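# Lift three sand cores from mould onto plywood boards

## Task

Remove three sand cores from the mould: the long core with the rounded nose, plus the two upright bladed cores standing in the mould half on the robot's right side. Set all three down on the plywood boards next to the mould and release them. The two remaining cores must stay upright in the mould.

## Robot and tools

ROBOT. Two arms, left_arm and right_arm, each with six joints and a two-finger gripper. Joint order everywhere (rows and result lists): waist, shoulder, elbow, wrist pitch, wrist yaw, wrist roll. Stated ranges in rad: waist -2.618 to 3.054, shoulder 0.000 to 3.142, elbow 0.000 to 3.142, wrist pitch -1.571 to 1.571, wrist yaw -1.571 to 1.571, wrist roll -2.094 to 2.094. True stops may differ from these by up to 0.059 rad either way.

FRAMES. Scene frame: origin at table-top height halfway between the nominal bases, +x away from the robot over the table, +z up, left_arm on the +y side (image left/right does not follow these names). Calibrated bases in the scene frame: left_arm at (+0.031, +0.345, 0) m, quat_wxyz (+1.000, 0, 0, +0.008); right_arm at (+0.030, -0.335, 0) m, quat_wxyz (+1.000, 0, 0, -0.014). Both base frames have +z up. Hand positions, orientations and wrist-camera poses are reported in each arm's own base frame; they can be a few cm off, more at long reach. Gripper: fingers point along its +z, open and close along its y; end_effector_position is the point between the pads, about 1 cm short of the fingertips.

ROW FORMAT. Every motion command uses rows of 14 numbers, each in [-1, 1], always for both arms: left_arm's 6 joint values then its opening, then right_arm's 6 joint values then its opening. Joint values are offsets, not poses: they count from the Joint targets shown in the latest result (as they stand when the action or move begins), never from the previous row. Scale: 1.0 equals 2.224 rad for waist, shoulder and elbow, and 8.485 rad for the three wrist joints. Opening is absolute: +1 fully open, -1 closed. Sending 0 for a joint re-commands its present target; to keep a gripper as is, resend its current opening (0 is a real command).

execute_actions: actions is a list of actions; each action is a table of up to 15 rows, one row per 1/30 s step, and a short table repeats its final row to fill 15 steps. Offsets within an action all count from the targets at that action's start; the next action starts again from the updated targets. An action asking a joint to go beyond its range by over 0.059 rad is rejected for both arms; if the first action fails this against the last reported state, or any action is malformed, nothing runs. An empty list just reports state and images. cameras: list of names, null/["all"] for all, [] for none.

move: target is one row or a list of up to 15 rows, every row offset from the same starting Joint targets. Joints travel together toward them, so grippers follow curves; paths do not avoid obstacles or the other arm. speed: rad/s for the joint with the longest way to go, 0.01 to 12.57, default 0.5, one value or one per target. blend: rad, how closely intermediate targets are passed (0 stops at each). opening_speed: rate of the commanded opening per second on the -1..+1 scale, at least 0.2; use it near the minimum when closing on a core. Finger changes in later rows wait until the arms rest there. blocking=false returns after about 0.5 s while the move continues. Paths take at least 0.5 s and stop short beyond 10 s. The result adds a move: line: done, off_target (resting more than 0.035 rad from target), moving, held (a check withheld steps, or clearance stopped the path), or fault; limits=held if steps were withheld. Done does not prove contact or its absence.

wait: seconds 0 to 10; arms hold their last command and a running move carries on. stop: brakes the current move (needs some room). zoom_image: camera cam_left_wrist or cam_right_wrist, region [x0, y0, x1, y1] in pixels from the top-left, at most 504 by 504, using that camera's newest image. finished_scene: scene is the current scene's number; it ends the scene irreversibly, so call it only once the three cores rest on the boards, released, and the other two still stand.

RESULTS. Joint positions and Joint velocities: per arm, six joints (rad, rad/s) then pad gap (m; 0.094 fully open). "within noise" means an arm is effectively still. Joint targets: the base for your next offsets. Tool commands: present gripper commands. grip_measured: finger opening on the command scale; reads slightly wide when empty and a few mm narrow under a firm squeeze, so it shows no stop at contact. grip_effort_nm: gripper motor effort, negative closing; not a pad force. Joint torques: include the arm's weight, have offsets and noise; joints 1 to 3 wrap past ±28 N m. "joint sent to its limit" means a joint reached its real stop. "joint command not followed" means the clearance check altered some targets. Each step, a joint target can lead its measured angle by at most 0.339 rad (first three joints) or 2.2 rad (wrists), and targets placing a gripper over 200 mm from its current spot are scaled back, so large moves span several actions.

CAMERAS. cam_left_wrist and cam_right_wrist, both 896x504, on the wrists. Approximate K: left fx=fy=433.778, cx=446.025, cy=251.203; right fx=fy=443.33, cx=444.172, cy=252.362.

AVOID. Dropping a core, opening while it still moves, slamming or striking things, pressing hard (targets far past contact press harder; fast moves hit harder), and any hit or squeeze between the two arms, including one gripper closing on the other's fingers. Nothing may fall off or be left off the table. Knocking the two remaining cores over fails the goal; a wrist cable touching something counts as contact. Loose items may occasionally be nudged by outside pushes. To release, command an opening clearly above grip_measured. To end a push or recover a dragged arm, command targets back past its measured positions. Holding loads, staying stretched out, or straining at unreachable poses heats motors: MOTOR HOT appears at 75 °C, an over-temperature fault folds that arm at 90 °C, and at 100 °C it goes limp; the simulation keeps running while you think.

Each tool is called after "Request:" by a JSON object that holds its "method" and its "body", one argument or row to a line.

## Session

Request:
{"method": "execute_actions", "body": {
  "actions": []
}}

Scene clock: 0.00 s.
left_arm: end_effector_position=(+0.3631, -0.0246, +0.2028) grip_measured=+1.000 grip_effort_nm=n/a end_effector_quat_wxyz=(+0.569, -0.059, +0.818, -0.064) | right_arm: end_effector_position=(+0.3464, +0.0127, +0.2781) grip_measured=+1.000 grip_effort_nm=n/a end_effector_quat_wxyz=(+0.512, -0.227, +0.829, +0.002)
Joint positions: left_arm=[-0.095 1.034 0.566 0.116 -0.051 -0.203 0.094] | right_arm=[-0.154 1.056 1.018 -0.499 -0.37 -0.476 0.094]
Joint velocities: within noise
Joint torques (N m): no reading
Heat: left arm: 32 °C; right arm: 36 °C.
Joint targets: left_arm=[-0.095 1.027 0.576 0.117 -0.051 -0.202] | right_arm=[-0.154 1.049 1.030 -0.497 -0.374 -0.475]
Tool commands: left_gripper/opening=+1.0 right_gripper/opening=+1.0

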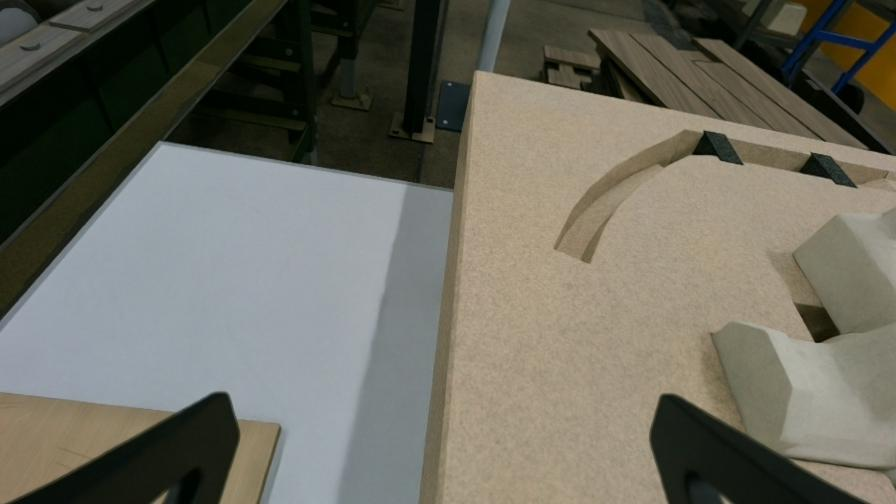

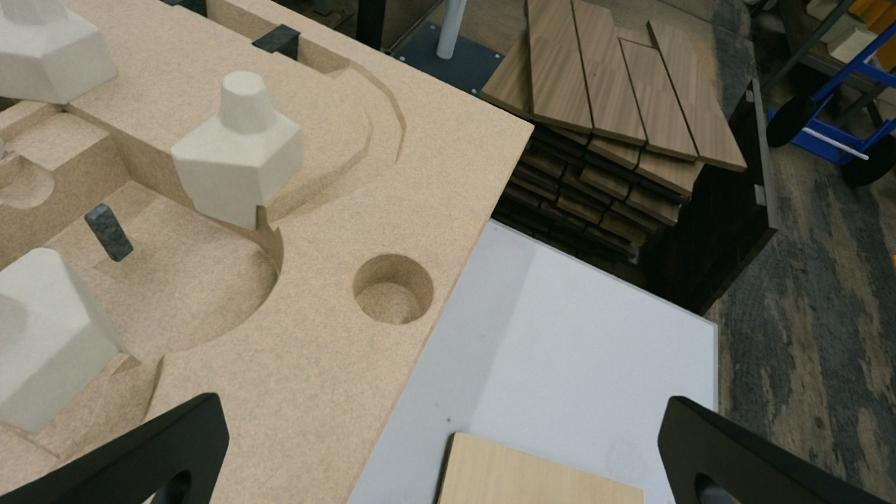

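Request:
{"method": "move", "body": {
  "target": [0.0427,0.2298,0.5733,-0.1741,0.006,0.0238,1,0.0692,0.2199,0.3692,-0.1017,0.0441,0.0560,1]
}}

Scene clock: 21.17 s.
left_arm: end_effector_position=(+0.3470, -0.0004, +0.2976) grip_measured=+1.000 grip_effort_nm=0.037 end_effector_quat_wxyz=(+0.258, +0.000, +0.966, +0.002) | right_arm: end_effector_position=(+0.3493, +0.0000, +0.2946) grip_measured=+1.000 grip_effort_nm=0.027 end_effector_quat_wxyz=(+0.256, -0.002, +0.967, +0.001)
Joint positions: left_arm=[-0.008 1.523 1.827 -1.353 -0.009 -0.007 0.094] | right_arm=[-0.006 1.529 1.822 -1.345 -0.006 -0.008 0.094]
Joint velocities: within noise
Joint torques (N m): left_arm=[0.73 -3.9 6.64 1.33 0.1 0.02] | right_arm=[0.54 -4.36 7.39 0.77 0.02 0.02]
Heat: left arm: 36 °C; right arm: 39 °C.
Joint targets: left_arm=[0.000 1.537 1.851 -1.360 0.000 0.000] | right_arm=[0.000 1.538 1.851 -1.360 0.000 0.000]
move: done

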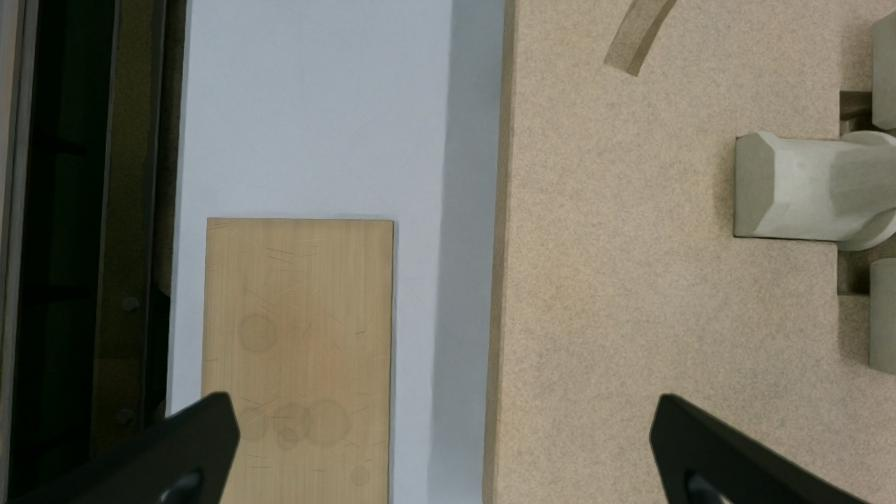

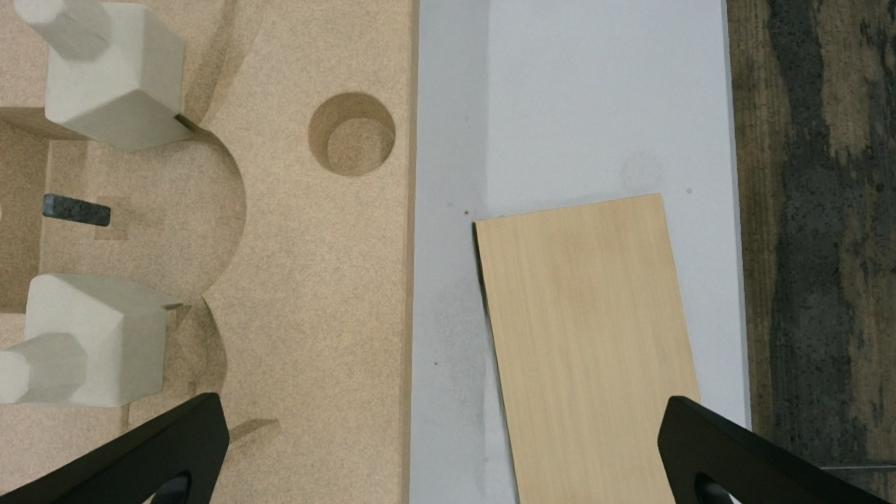

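Request:
{"method": "move", "body": {
  "target": [-0.2248,0,0,0,0,0,1,0.2248,0,0,0,0,0,1]
}}

Request:
{"method": "zoom_image", "body": {
  "camera": "cam_right_wrist",
  "region": [0, 0, 504, 504]
}}

Request:
{"method": "zoom_image", "body": {
  "camera": "cam_left_wrist",
  "region": [392, 0, 896, 504]
}}

Scene clock: 28.63 s.
left_arm: end_effector_position=(+0.3054, -0.1642, +0.2975) grip_measured=+1.000 grip_effort_nm=0.037 end_effector_quat_wxyz=(+0.250, +0.235, +0.937, -0.063) | right_arm: end_effector_position=(+0.3058, +0.1683, +0.2946) grip_measured=+1.000 grip_effort_nm=0.022 end_effector_quat_wxyz=(+0.248, -0.242, +0.936, +0.064)
Joint positions: left_arm=[-0.497 1.523 1.827 -1.354 -0.003 -0.006 0.094] | right_arm=[0.499 1.529 1.822 -1.347 -0.003 -0.006 0.094]
Joint velocities: within noise
Joint torques (N m): left_arm=[-0.32 -3.99 6.52 1.33 0.05 0.01] | right_arm=[0.2 -4.36 7.41 0.78 0.01 0.04]
Heat: left arm: 35 °C; right arm: 38 °C.
Joint targets: left_arm=[-0.500 1.537 1.851 -1.360 -0.001 0.000] | right_arm=[0.500 1.538 1.851 -1.360 0.000 0.001]
move: done

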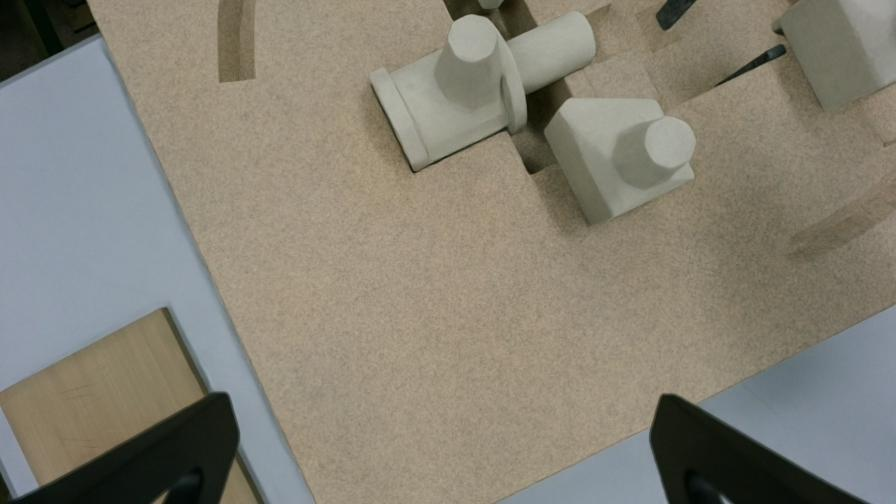

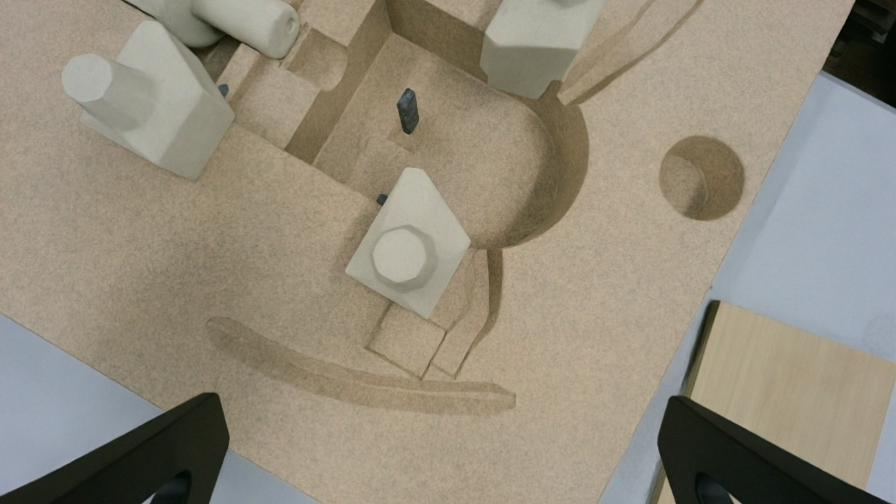

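Scaled by 1.000.

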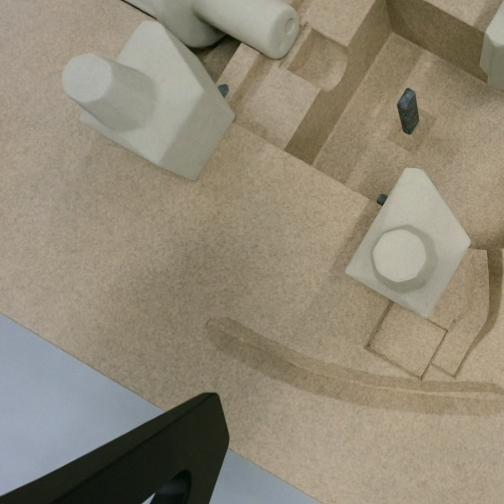

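Scaled by 1.000.

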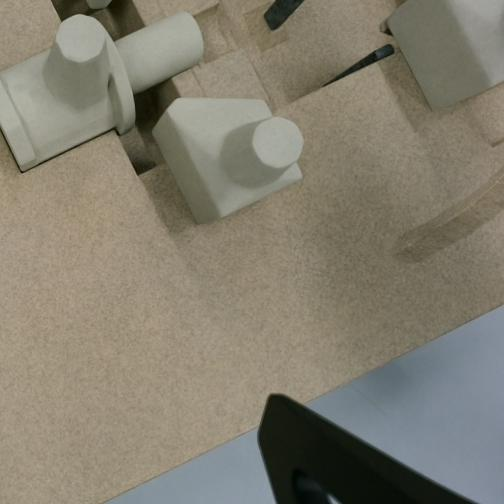

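Request:
{"method": "zoom_image", "body": {
  "camera": "cam_right_wrist",
  "region": [320, 130, 540, 390]
}}

Request:
{"method": "zoom_image", "body": {
  "camera": "cam_right_wrist",
  "region": [40, 0, 320, 200]
}}

Request:
{"method": "zoom_image", "body": {
  "camera": "cam_right_wrist",
  "region": [380, 0, 700, 180]
}}

Request:
{"method": "zoom_image", "body": {
  "camera": "cam_left_wrist",
  "region": [350, 0, 710, 240]
}}

Scaled by 1.938.

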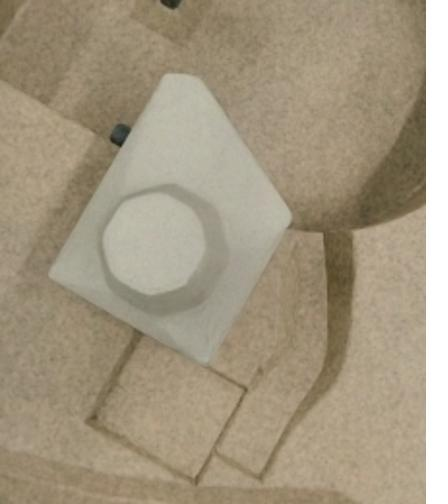

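Scaled by 1.800.

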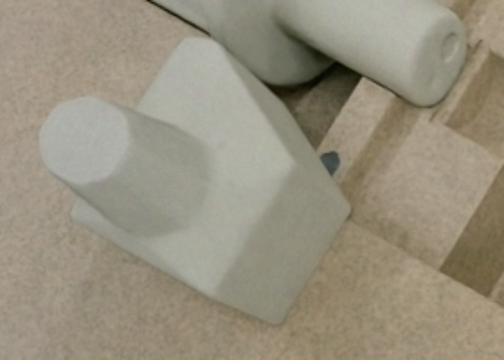

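Scaled by 1.575.

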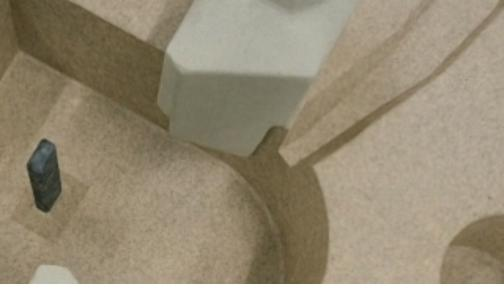

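Scaled by 1.400.

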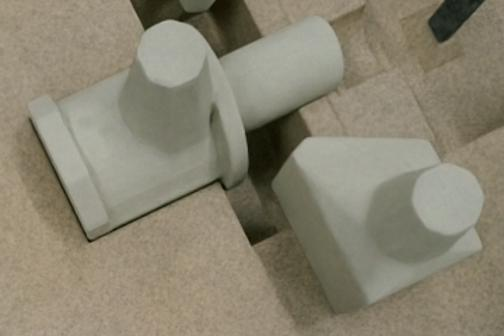

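Request:
{"method": "move", "body": {
  "target": [
    [0.4879,0,0,0,0,0,1,-0.4879,0,0,0,0,0,1],
    [0.4879,0.1277,-0.5454,0.2998,0.1827,0,1,-0.4879,0.1277,-0.5454,0.2998,-0.1827,0,1]
  ],
  "speed": 0.8
}}

Request:
{"method": "zoom_image", "body": {
  "camera": "cam_right_wrist",
  "region": [100, 50, 500, 350]
}}

Request:
{"method": "zoom_image", "body": {
  "camera": "cam_left_wrist",
  "region": [400, 50, 800, 350]
}}

Scene clock: 70.33 s.
left_arm: end_effector_position=(+0.3559, +0.0224, +0.1749) grip_measured=+1.000 grip_effort_nm=0.022 end_effector_quat_wxyz=(+0.627, +0.326, +0.627, -0.327) | right_arm: end_effector_position=(+0.3569, -0.0212, +0.1728) grip_measured=+1.000 grip_effort_nm=0.022 end_effector_quat_wxyz=(+0.625, -0.323, +0.629, +0.331)
Joint positions: left_arm=[0.583 1.806 0.644 1.168 1.542 -0.007 0.094] | right_arm=[-0.584 1.811 0.644 1.161 -1.545 0.006 0.094]
Joint velocities: within noise
Joint torques (N m): left_arm=[0.2 -5.08 2.84 1.66 0.12 0.01] | right_arm=[-0.05 -5.39 3.52 1.2 -0.04 -0.1]
Heat: left arm: 34 °C; right arm: 37 °C.
Joint targets: left_arm=[0.585 1.822 0.638 1.184 1.550 -0.001] | right_arm=[-0.585 1.823 0.638 1.184 -1.550 0.001]
move: done

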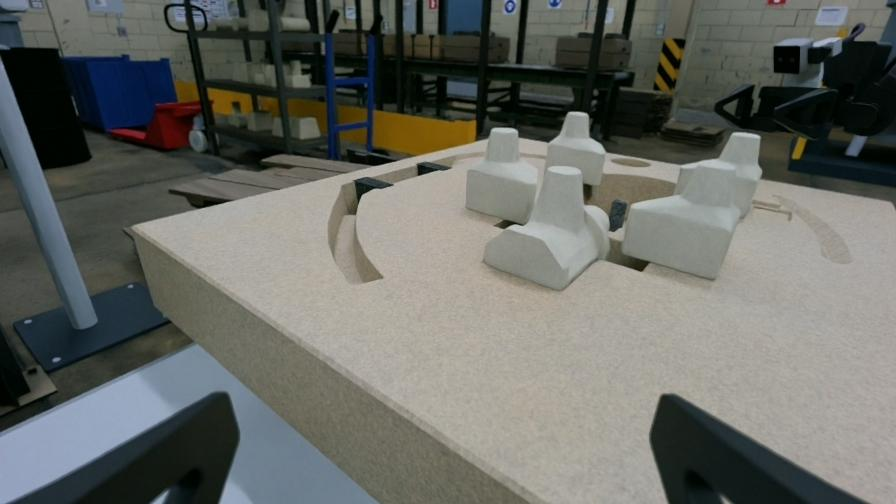

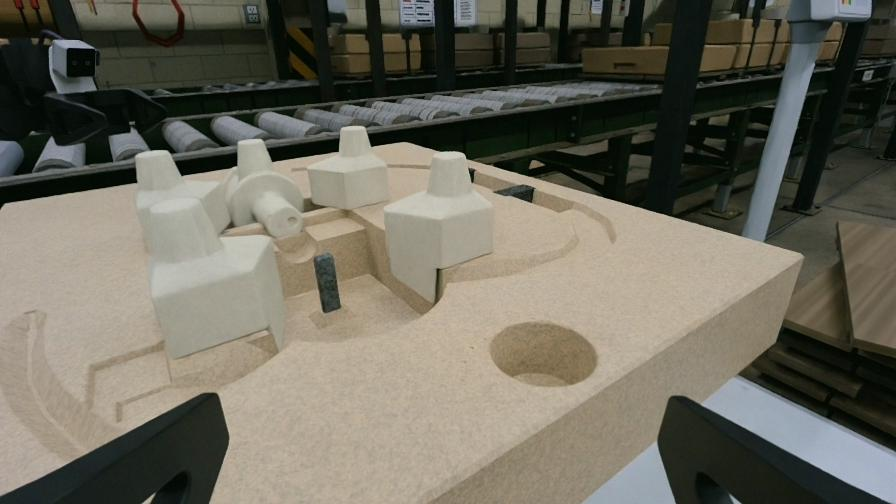

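Scaled by 1.260.

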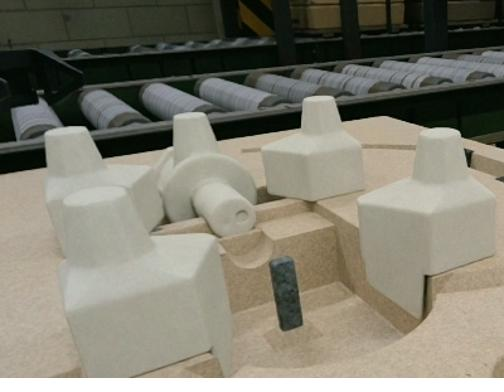

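Scaled by 1.260.

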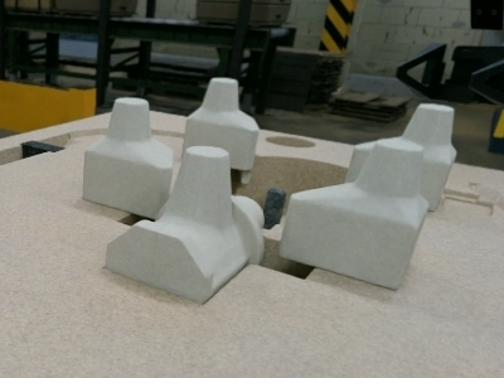

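Request:
{"method": "zoom_image", "body": {
  "camera": "cam_right_wrist",
  "region": [360, 130, 520, 310]
}}

Request:
{"method": "zoom_image", "body": {
  "camera": "cam_right_wrist",
  "region": [120, 180, 320, 390]
}}

Request:
{"method": "zoom_image", "body": {
  "camera": "cam_left_wrist",
  "region": [440, 90, 800, 310]
}}

Scaled by 2.800.

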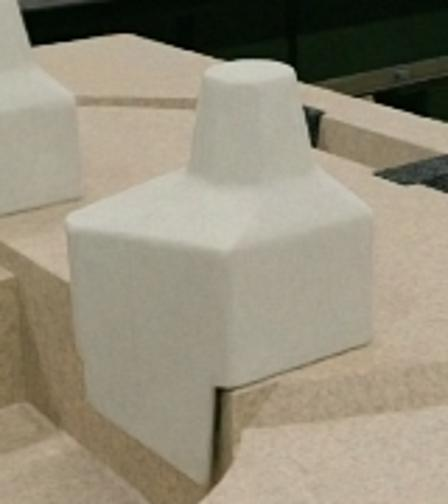

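Scaled by 2.400.

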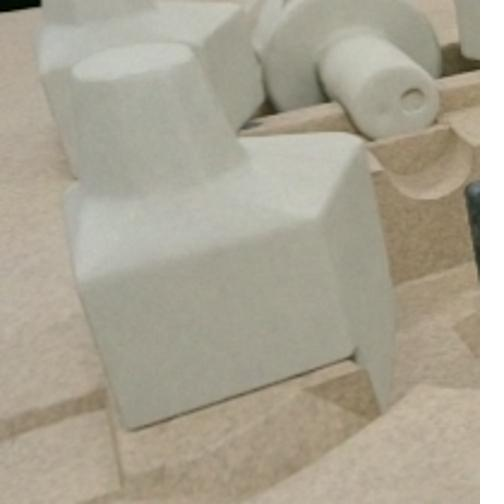

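Scaled by 1.400.

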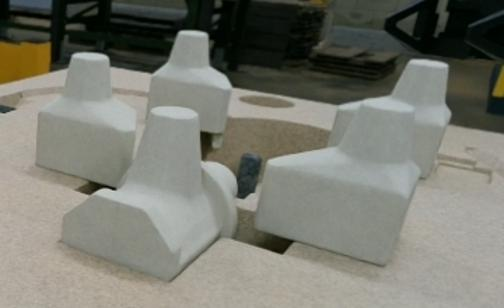

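Request:
{"method": "move", "body": {
  "target": [
    [0,0.1088,0.6856,-0.2746,-0.1827,0,1,0,0.0153,0.5994,-0.3074,0.1827,0,1],
    [-0.4989,0.1088,0.6856,-0.2746,-0.1827,0,1,0.5247,0.0153,0.5994,-0.3074,0.1827,0,1]
  ],
  "speed": 0.8
}}

Request:
{"method": "zoom_image", "body": {
  "camera": "cam_right_wrist",
  "region": [300, 180, 600, 480]
}}

Request:
{"method": "zoom_image", "body": {
  "camera": "cam_left_wrist",
  "region": [300, 180, 600, 480]
}}

Scene clock: 117.70 s.
left_arm: end_effector_position=(+0.4340, -0.2544, +0.2213) grip_measured=+1.000 grip_effort_nm=0.012 end_effector_quat_wxyz=(+0.249, +0.251, +0.933, -0.071) | right_arm: end_effector_position=(+0.3263, +0.2198, +0.2165) grip_measured=+1.000 grip_effort_nm=0.017 end_effector_quat_wxyz=(+0.123, -0.285, +0.950, +0.040)
Joint positions: left_arm=[-0.53 2.045 2.139 -1.141 0.005 -0.005 0.094] | right_arm=[0.588 1.846 1.945 -1.409 -0.005 0.006 0.094]
Joint velocities: within noise
Joint torques (N m): left_arm=[0.5 -8.36 7.01 1.36 -0.03 0.02] | right_arm=[-0.62 -6.91 7.32 0.37 0.03 -0.1]
Heat: left arm: 35 °C; right arm: 38 °C.
Joint targets: left_arm=[-0.525 2.063 2.163 -1.146 0.000 -0.001] | right_arm=[0.582 1.857 1.971 -1.424 0.000 0.000]
move: done

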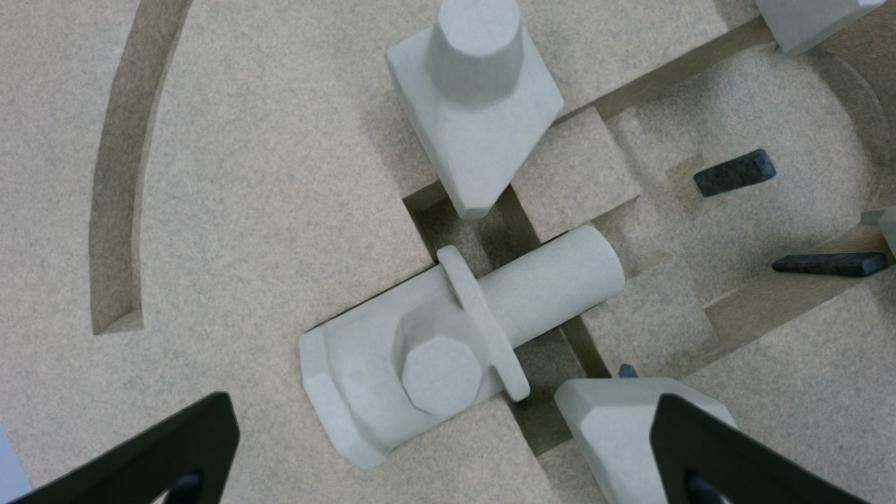

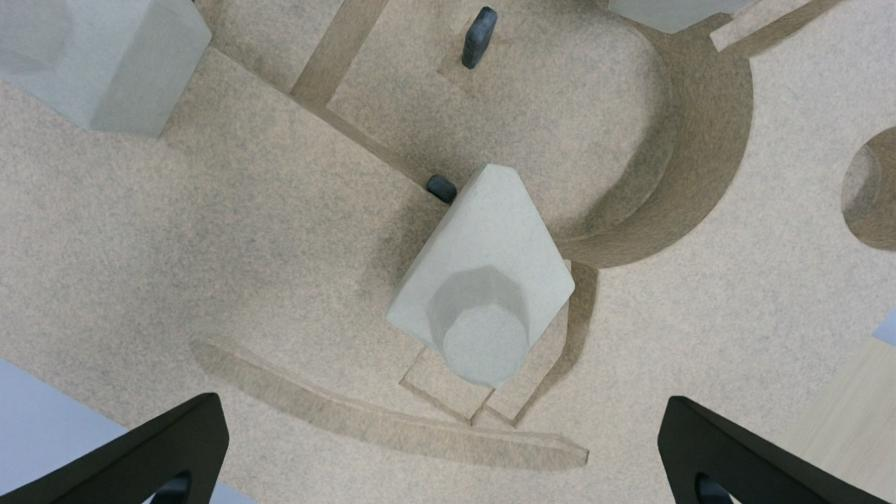

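Scaled by 1.680.

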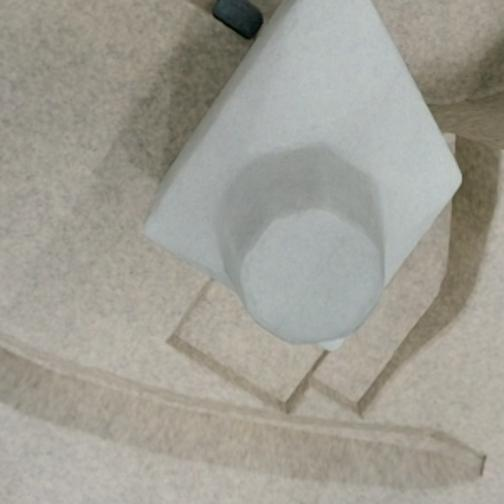

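Scaled by 1.680.

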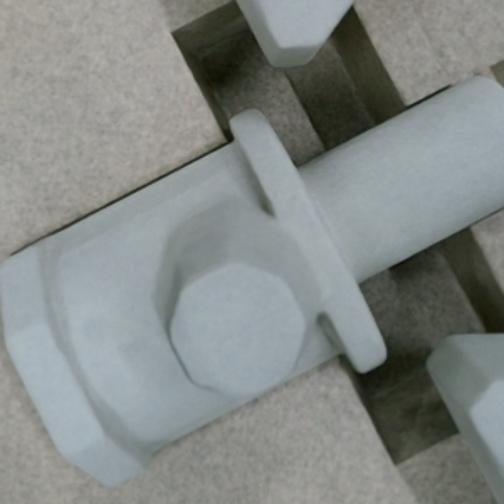

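Request:
{"method": "zoom_image", "body": {
  "camera": "cam_right_wrist",
  "region": [420, 260, 550, 400]
}}

Request:
{"method": "zoom_image", "body": {
  "camera": "cam_left_wrist",
  "region": [380, 290, 500, 430]
}}

Scaled by 3.600.

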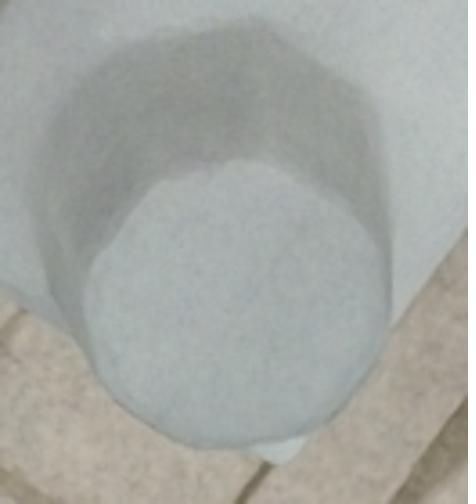

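Scaled by 3.600.

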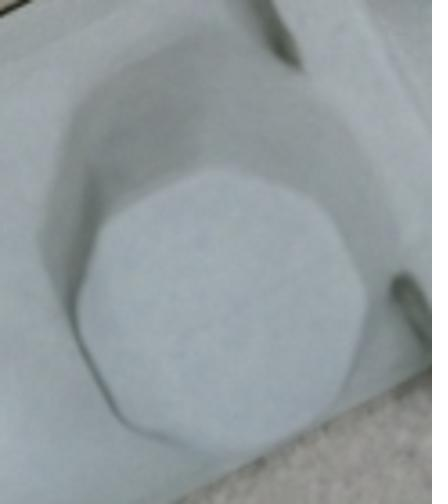

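Request:
{"method": "move", "body": {
  "target": [
    [0.1102,-0.1183,0,-0.0064,0.0471,0.0707,1,-0.0166,0,0,0,0,0,1],
    [0.1106,0.1277,0.1299,-0.0328,0.0886,0.1427,1,-0.0166,-0.0225,-0.1106,0.0232,0,0,1]
  ],
  "speed": 0.6
}}

Request:
{"method": "zoom_image", "body": {
  "camera": "cam_right_wrist",
  "region": [300, 180, 600, 480]
}}

Scene clock: 194.13 s.
left_arm: end_effector_position=(+0.4395, -0.2490, +0.1931) grip_measured=+1.000 grip_effort_nm=0.012 end_effector_quat_wxyz=(+0.258, +0.658, +0.656, -0.262) | right_arm: end_effector_position=(+0.3344, +0.2082, +0.1616) grip_measured=+1.000 grip_effort_nm=0.012 end_effector_quat_wxyz=(+0.101, -0.269, +0.957, +0.031)
Joint positions: left_arm=[-0.283 2.337 2.429 -1.414 0.72 1.197 0.094] | right_arm=[0.552 1.846 1.732 -1.246 -0.005 0.006 0.094]
Joint velocities: within noise
Joint torques (N m): left_arm=[0.31 -10.48 6.5 0.76 0.8 0.09] | right_arm=[-0.65 -11.18 4.89 0.63 0.04 -0.1]
Heat: left arm: 38 °C; right arm: 36 °C.
Joint targets: left_arm=[-0.279 2.348 2.452 -1.425 0.751 1.210] | right_arm=[0.545 1.807 1.725 -1.227 0.000 0.000]
move: off_target (right_arm); right_arm: the shoulder is farthest, 0.039 rad from its target

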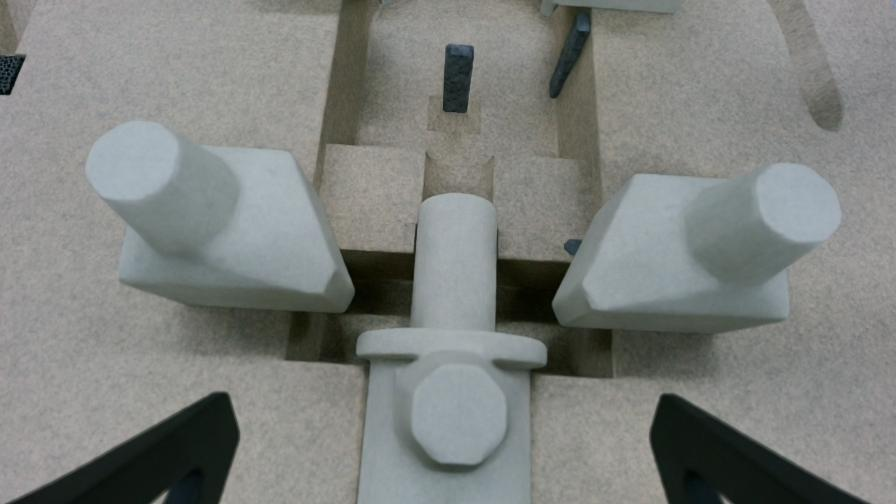

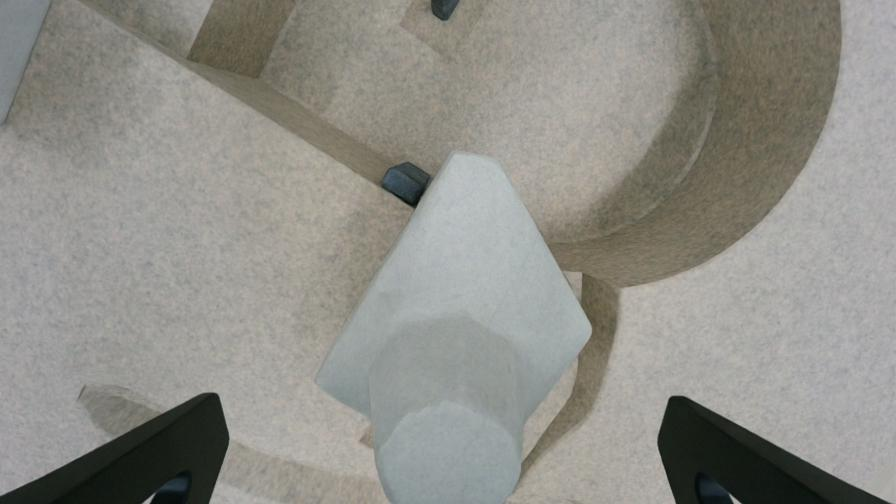

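Scaled by 1.680.

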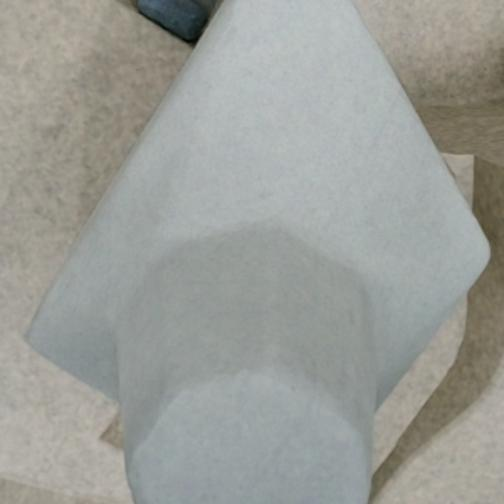

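Request:
{"method": "move", "body": {
  "target": [-0.0108,-0.0474,-0.129,0.0271,0.0022,-0.0024,1,0,0.0441,0.0225,0.002,0,0,1],
  "speed": 0.3
}}

Scene clock: 247.17 s.
left_arm: end_effector_position=(+0.4379, -0.2575, +0.1507) grip_measured=+1.000 grip_effort_nm=0.017 end_effector_quat_wxyz=(+0.257, +0.658, +0.652, -0.274) | right_arm: end_effector_position=(+0.3417, +0.2128, +0.1489) grip_measured=+1.000 grip_effort_nm=0.017 end_effector_quat_wxyz=(+0.093, -0.269, +0.958, +0.029)
Joint positions: left_arm=[-0.295 2.294 2.174 -1.206 0.738 1.19 0.094] | right_arm=[0.552 1.892 1.745 -1.228 -0.005 0.006 0.094]
Joint velocities: within noise
Joint torques (N m): left_arm=[-0.62 -15.15 4.18 0.99 0.83 -0.07] | right_arm=[-0.61 -7.28 7.83 0.59 0.04 -0.1]
Heat: left arm: 40 °C; right arm: 41 °C.
Joint targets: left_arm=[-0.303 2.242 2.165 -1.195 0.770 1.190] | right_arm=[0.545 1.905 1.775 -1.210 0.000 0.000]
move: off_target (left_arm); left_arm: the shoulder is farthest, 0.051 rad from its target

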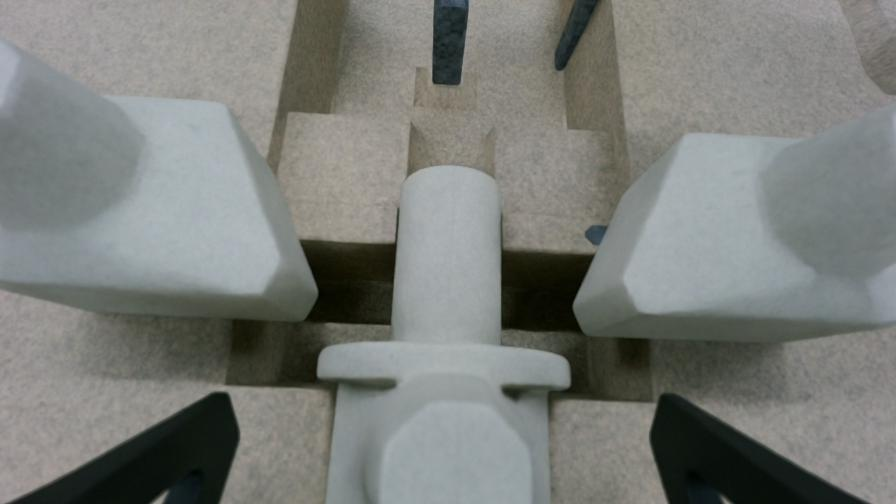

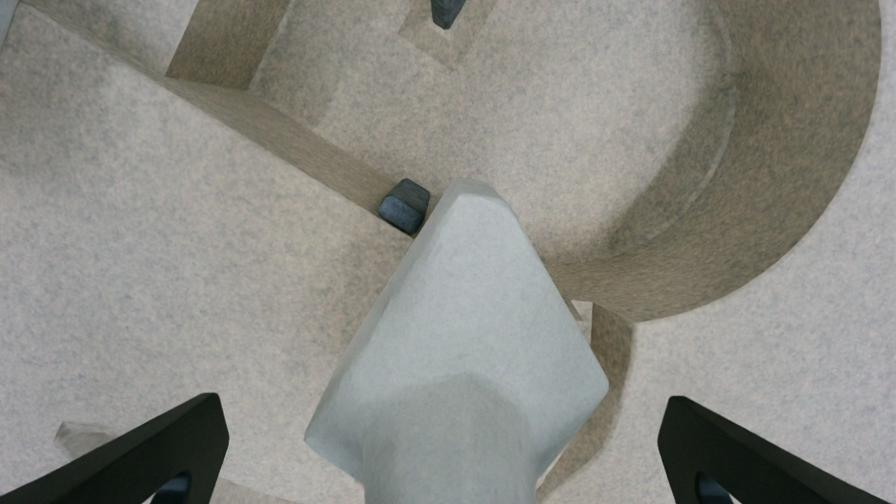

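Request:
{"method": "move", "body": {
  "target": [-0.0085,-0.0031,0.027,-0.0014,0,-0.0012,1,0,0.0166,0.0292,-0.0053,0,0,1],
  "speed": 0.3
}}

Request:
{"method": "zoom_image", "body": {
  "camera": "cam_right_wrist",
  "region": [196, 204, 696, 504]
}}

Request:
{"method": "zoom_image", "body": {
  "camera": "cam_left_wrist",
  "region": [196, 204, 696, 504]
}}

Scene clock: 264.13 s.
left_arm: end_effector_position=(+0.4367, -0.2677, +0.1647) grip_measured=+1.000 grip_effort_nm=0.012 end_effector_quat_wxyz=(+0.270, +0.665, +0.642, -0.269) | right_arm: end_effector_position=(+0.3522, +0.2192, +0.1544) grip_measured=+1.000 grip_effort_nm=0.017 end_effector_quat_wxyz=(+0.102, -0.269, +0.957, +0.032)
Joint positions: left_arm=[-0.315 2.283 2.202 -1.205 0.74 1.18 0.094] | right_arm=[0.552 1.927 1.81 -1.24 -0.005 0.006 0.094]
Joint velocities: within noise
Joint torques (N m): left_arm=[-0.38 -14.8 6.76 0.91 0.78 -0.06] | right_arm=[-0.61 -7.42 7.83 0.32 0.04 -0.1]
Heat: left arm: 47 °C; right arm: 40 °C.
Joint targets: left_arm=[-0.322 2.235 2.225 -1.206 0.770 1.179] | right_arm=[0.545 1.941 1.840 -1.255 0.000 0.000]
move: off_target (left_arm); left_arm: the shoulder is farthest, 0.048 rad from its target

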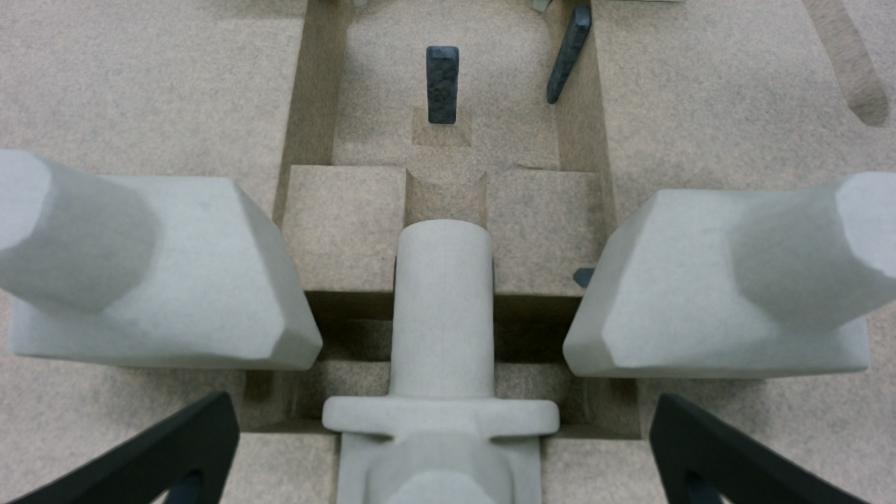

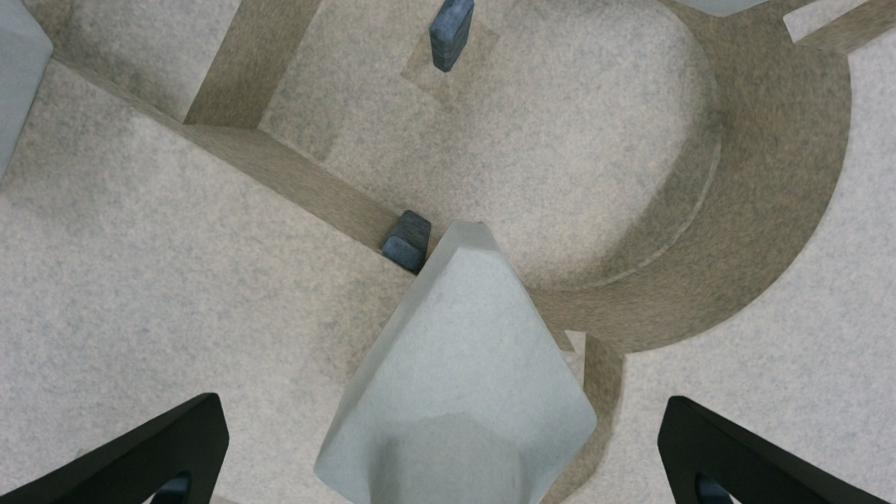

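Scaled by 1.008.

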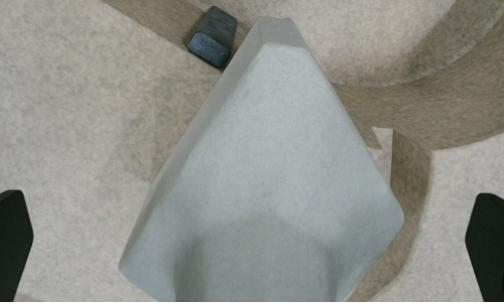

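Scaled by 1.008.

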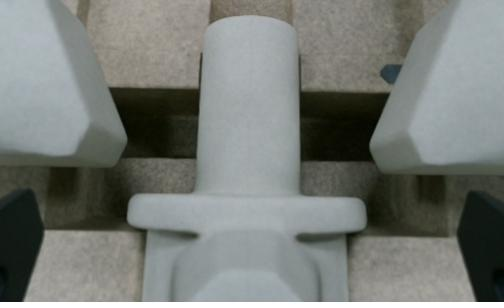

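Request:
{"method": "move", "body": {
  "target": [0,0,0,0,0,0,-0.7,0,0,0,0,0,0,-0.7],
  "opening_speed": 0.6
}}

Scene clock: 272.10 s.
left_arm: end_effector_position=(+0.4358, -0.2676, +0.1646) grip_measured=-0.416 grip_effort_nm=-0.999 end_effector_quat_wxyz=(+0.269, +0.664, +0.643, -0.271) | right_arm: end_effector_position=(+0.3521, +0.2183, +0.1542) grip_measured=-0.437 grip_effort_nm=-1.004 end_effector_quat_wxyz=(+0.101, -0.268, +0.957, +0.029)
Joint positions: left_arm=[-0.315 2.283 2.202 -1.209 0.741 1.179 0.027] | right_arm=[0.552 1.927 1.81 -1.243 -0.001 0.006 0.026]
Joint velocities: within noise
Joint torques (N m): left_arm=[-0.43 -14.78 6.79 0.97 0.8 -0.06] | right_arm=[-0.61 -7.41 7.8 0.33 0.01 -0.11]
Heat: left arm: 48 °C; right arm: 41 °C.
Joint targets: left_arm=[-0.322 2.235 2.225 -1.206 0.770 1.179] | right_arm=[0.545 1.941 1.840 -1.255 0.000 0.000]
move: off_target (left_arm); left_arm: the shoulder is farthest, 0.048 rad from its target

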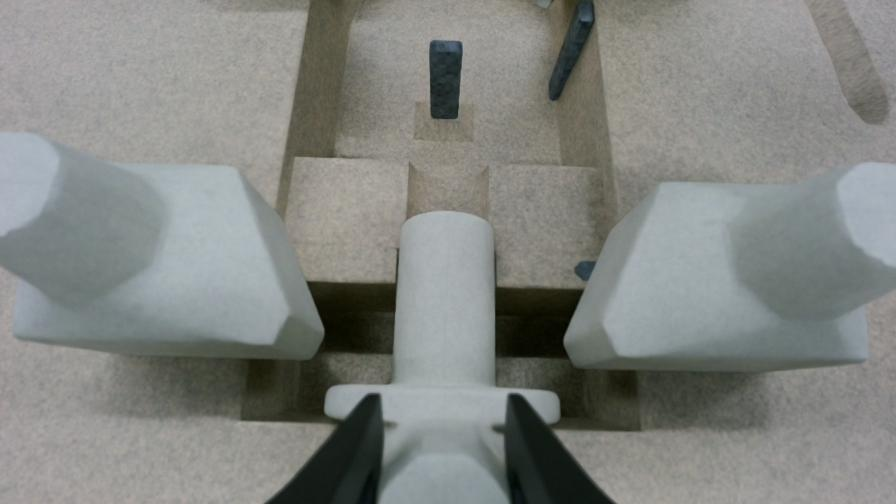

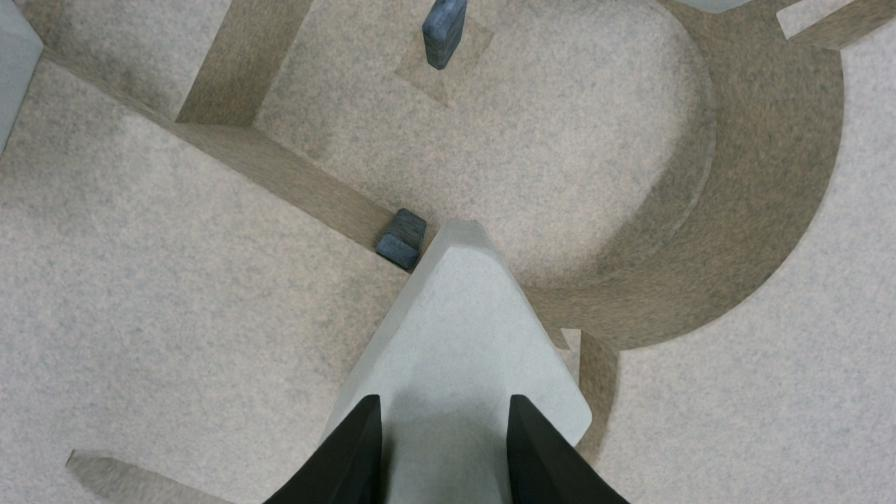

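Request:
{"method": "move", "body": {
  "target": [0,0.0562,0.1147,-0.024,0,0,-0.7,0,0.0166,0.098,-0.0216,0,0,-0.7],
  "speed": 0.2
}}

Scene clock: 283.63 s.
left_arm: end_effector_position=(+0.4377, -0.2634, +0.1781) grip_measured=-0.416 grip_effort_nm=-1.004 end_effector_quat_wxyz=(+0.244, +0.665, +0.656, -0.262) | right_arm: end_effector_position=(+0.3505, +0.2172, +0.1873) grip_measured=-0.439 grip_effort_nm=-1.004 end_effector_quat_wxyz=(+0.090, -0.269, +0.959, +0.026)
Joint positions: left_arm=[-0.318 2.367 2.432 -1.396 0.698 1.179 0.027] | right_arm=[0.552 1.975 2.016 -1.425 0 0.006 0.026]
Joint velocities: within noise
Joint torques (N m): left_arm=[-0.28 -11.88 8.8 0.71 1.28 -0.07] | right_arm=[-0.59 -8.46 8.58 0.27 0 -0.07]
Heat: left arm: 49 °C; right arm: 42 °C.
Joint targets: left_arm=[-0.322 2.360 2.480 -1.410 0.770 1.179] | right_arm=[0.545 1.978 2.058 -1.439 0.000 0.000]
move: off_target (left_arm, right_arm); left_arm: the wrist yaw is farthest, 0.072 rad from its target; right_arm: the elbow is farthest, 0.042 rad from its target

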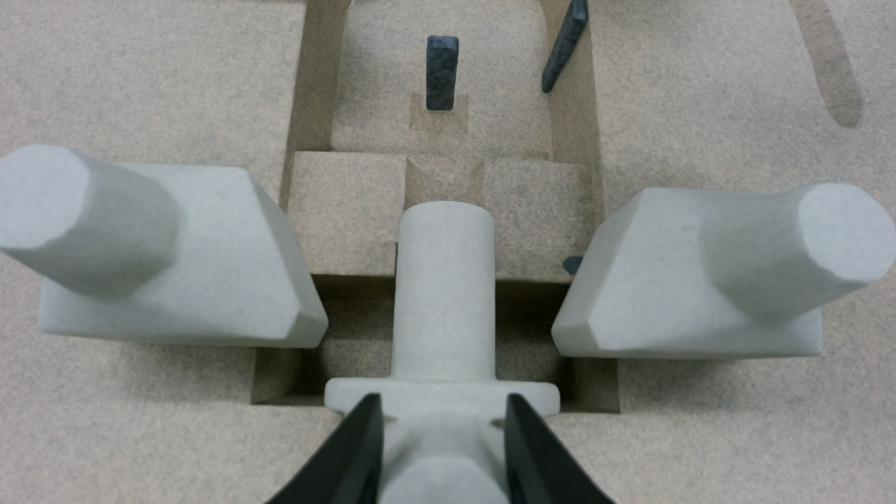

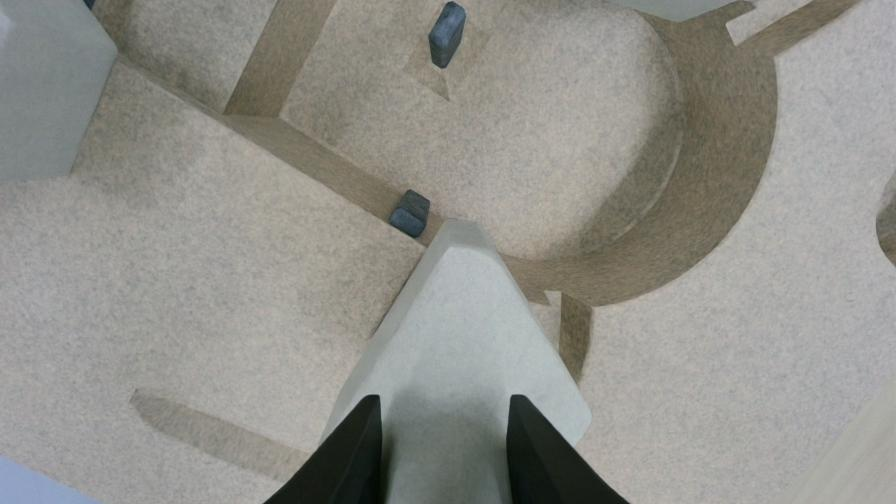

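Request:
{"method": "move", "body": {
  "target": [0,0.0202,0.0922,-0.0141,0.0035,0,-0.7,0,-0.0328,0.0301,0,0,0,-0.7],
  "speed": 0.2
}}

Scene clock: 289.67 s.
left_arm: end_effector_position=(+0.4330, -0.2625, +0.2098) grip_measured=-0.416 grip_effort_nm=-0.999 end_effector_quat_wxyz=(+0.251, +0.666, +0.653, -0.259) | right_arm: end_effector_position=(+0.3556, +0.2203, +0.2116) grip_measured=-0.439 grip_effort_nm=-1.004 end_effector_quat_wxyz=(+0.121, -0.268, +0.955, +0.035)
Joint positions: left_arm=[-0.318 2.409 2.639 -1.544 0.701 1.179 0.027] | right_arm=[0.552 1.961 2.083 -1.44 0 0.006 0.026]
Joint velocities: within noise
Joint torques (N m): left_arm=[-0.2 -11.66 8.27 1.04 1.57 -0.06] | right_arm=[-0.59 -13.16 8.54 0.51 -0.01 -0.09]
Heat: left arm: 48 °C; right arm: 42 °C.
Joint targets: left_arm=[-0.322 2.405 2.685 -1.530 0.800 1.179] | right_arm=[0.545 1.905 2.125 -1.439 0.000 0.000]
move: off_target (left_arm, right_arm); left_arm: the wrist yaw is farthest, 0.098 rad from its target; right_arm: the shoulder is farthest, 0.056 rad from its target

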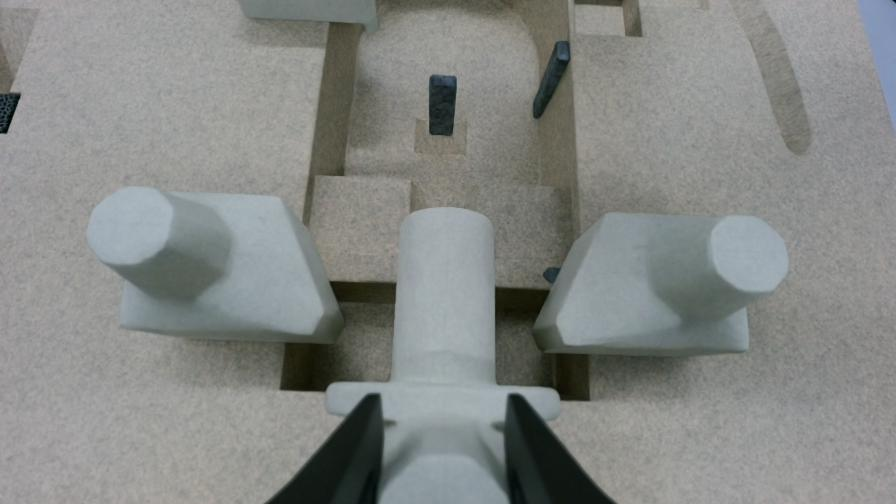

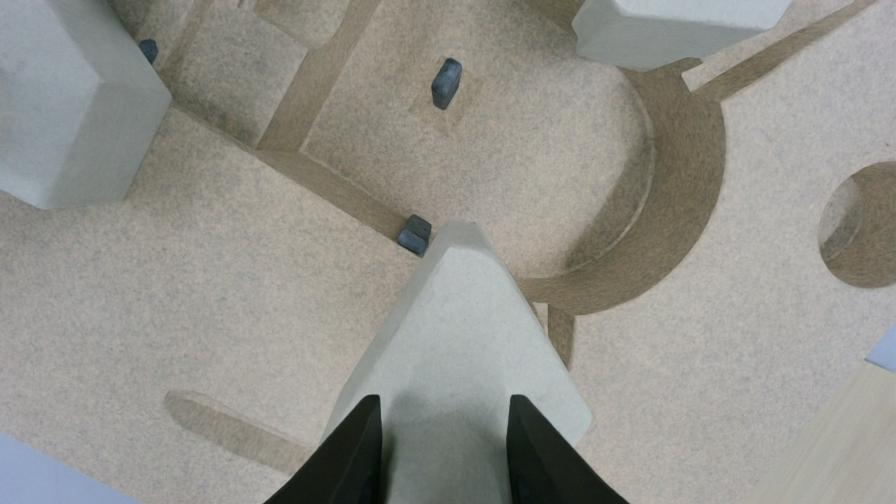

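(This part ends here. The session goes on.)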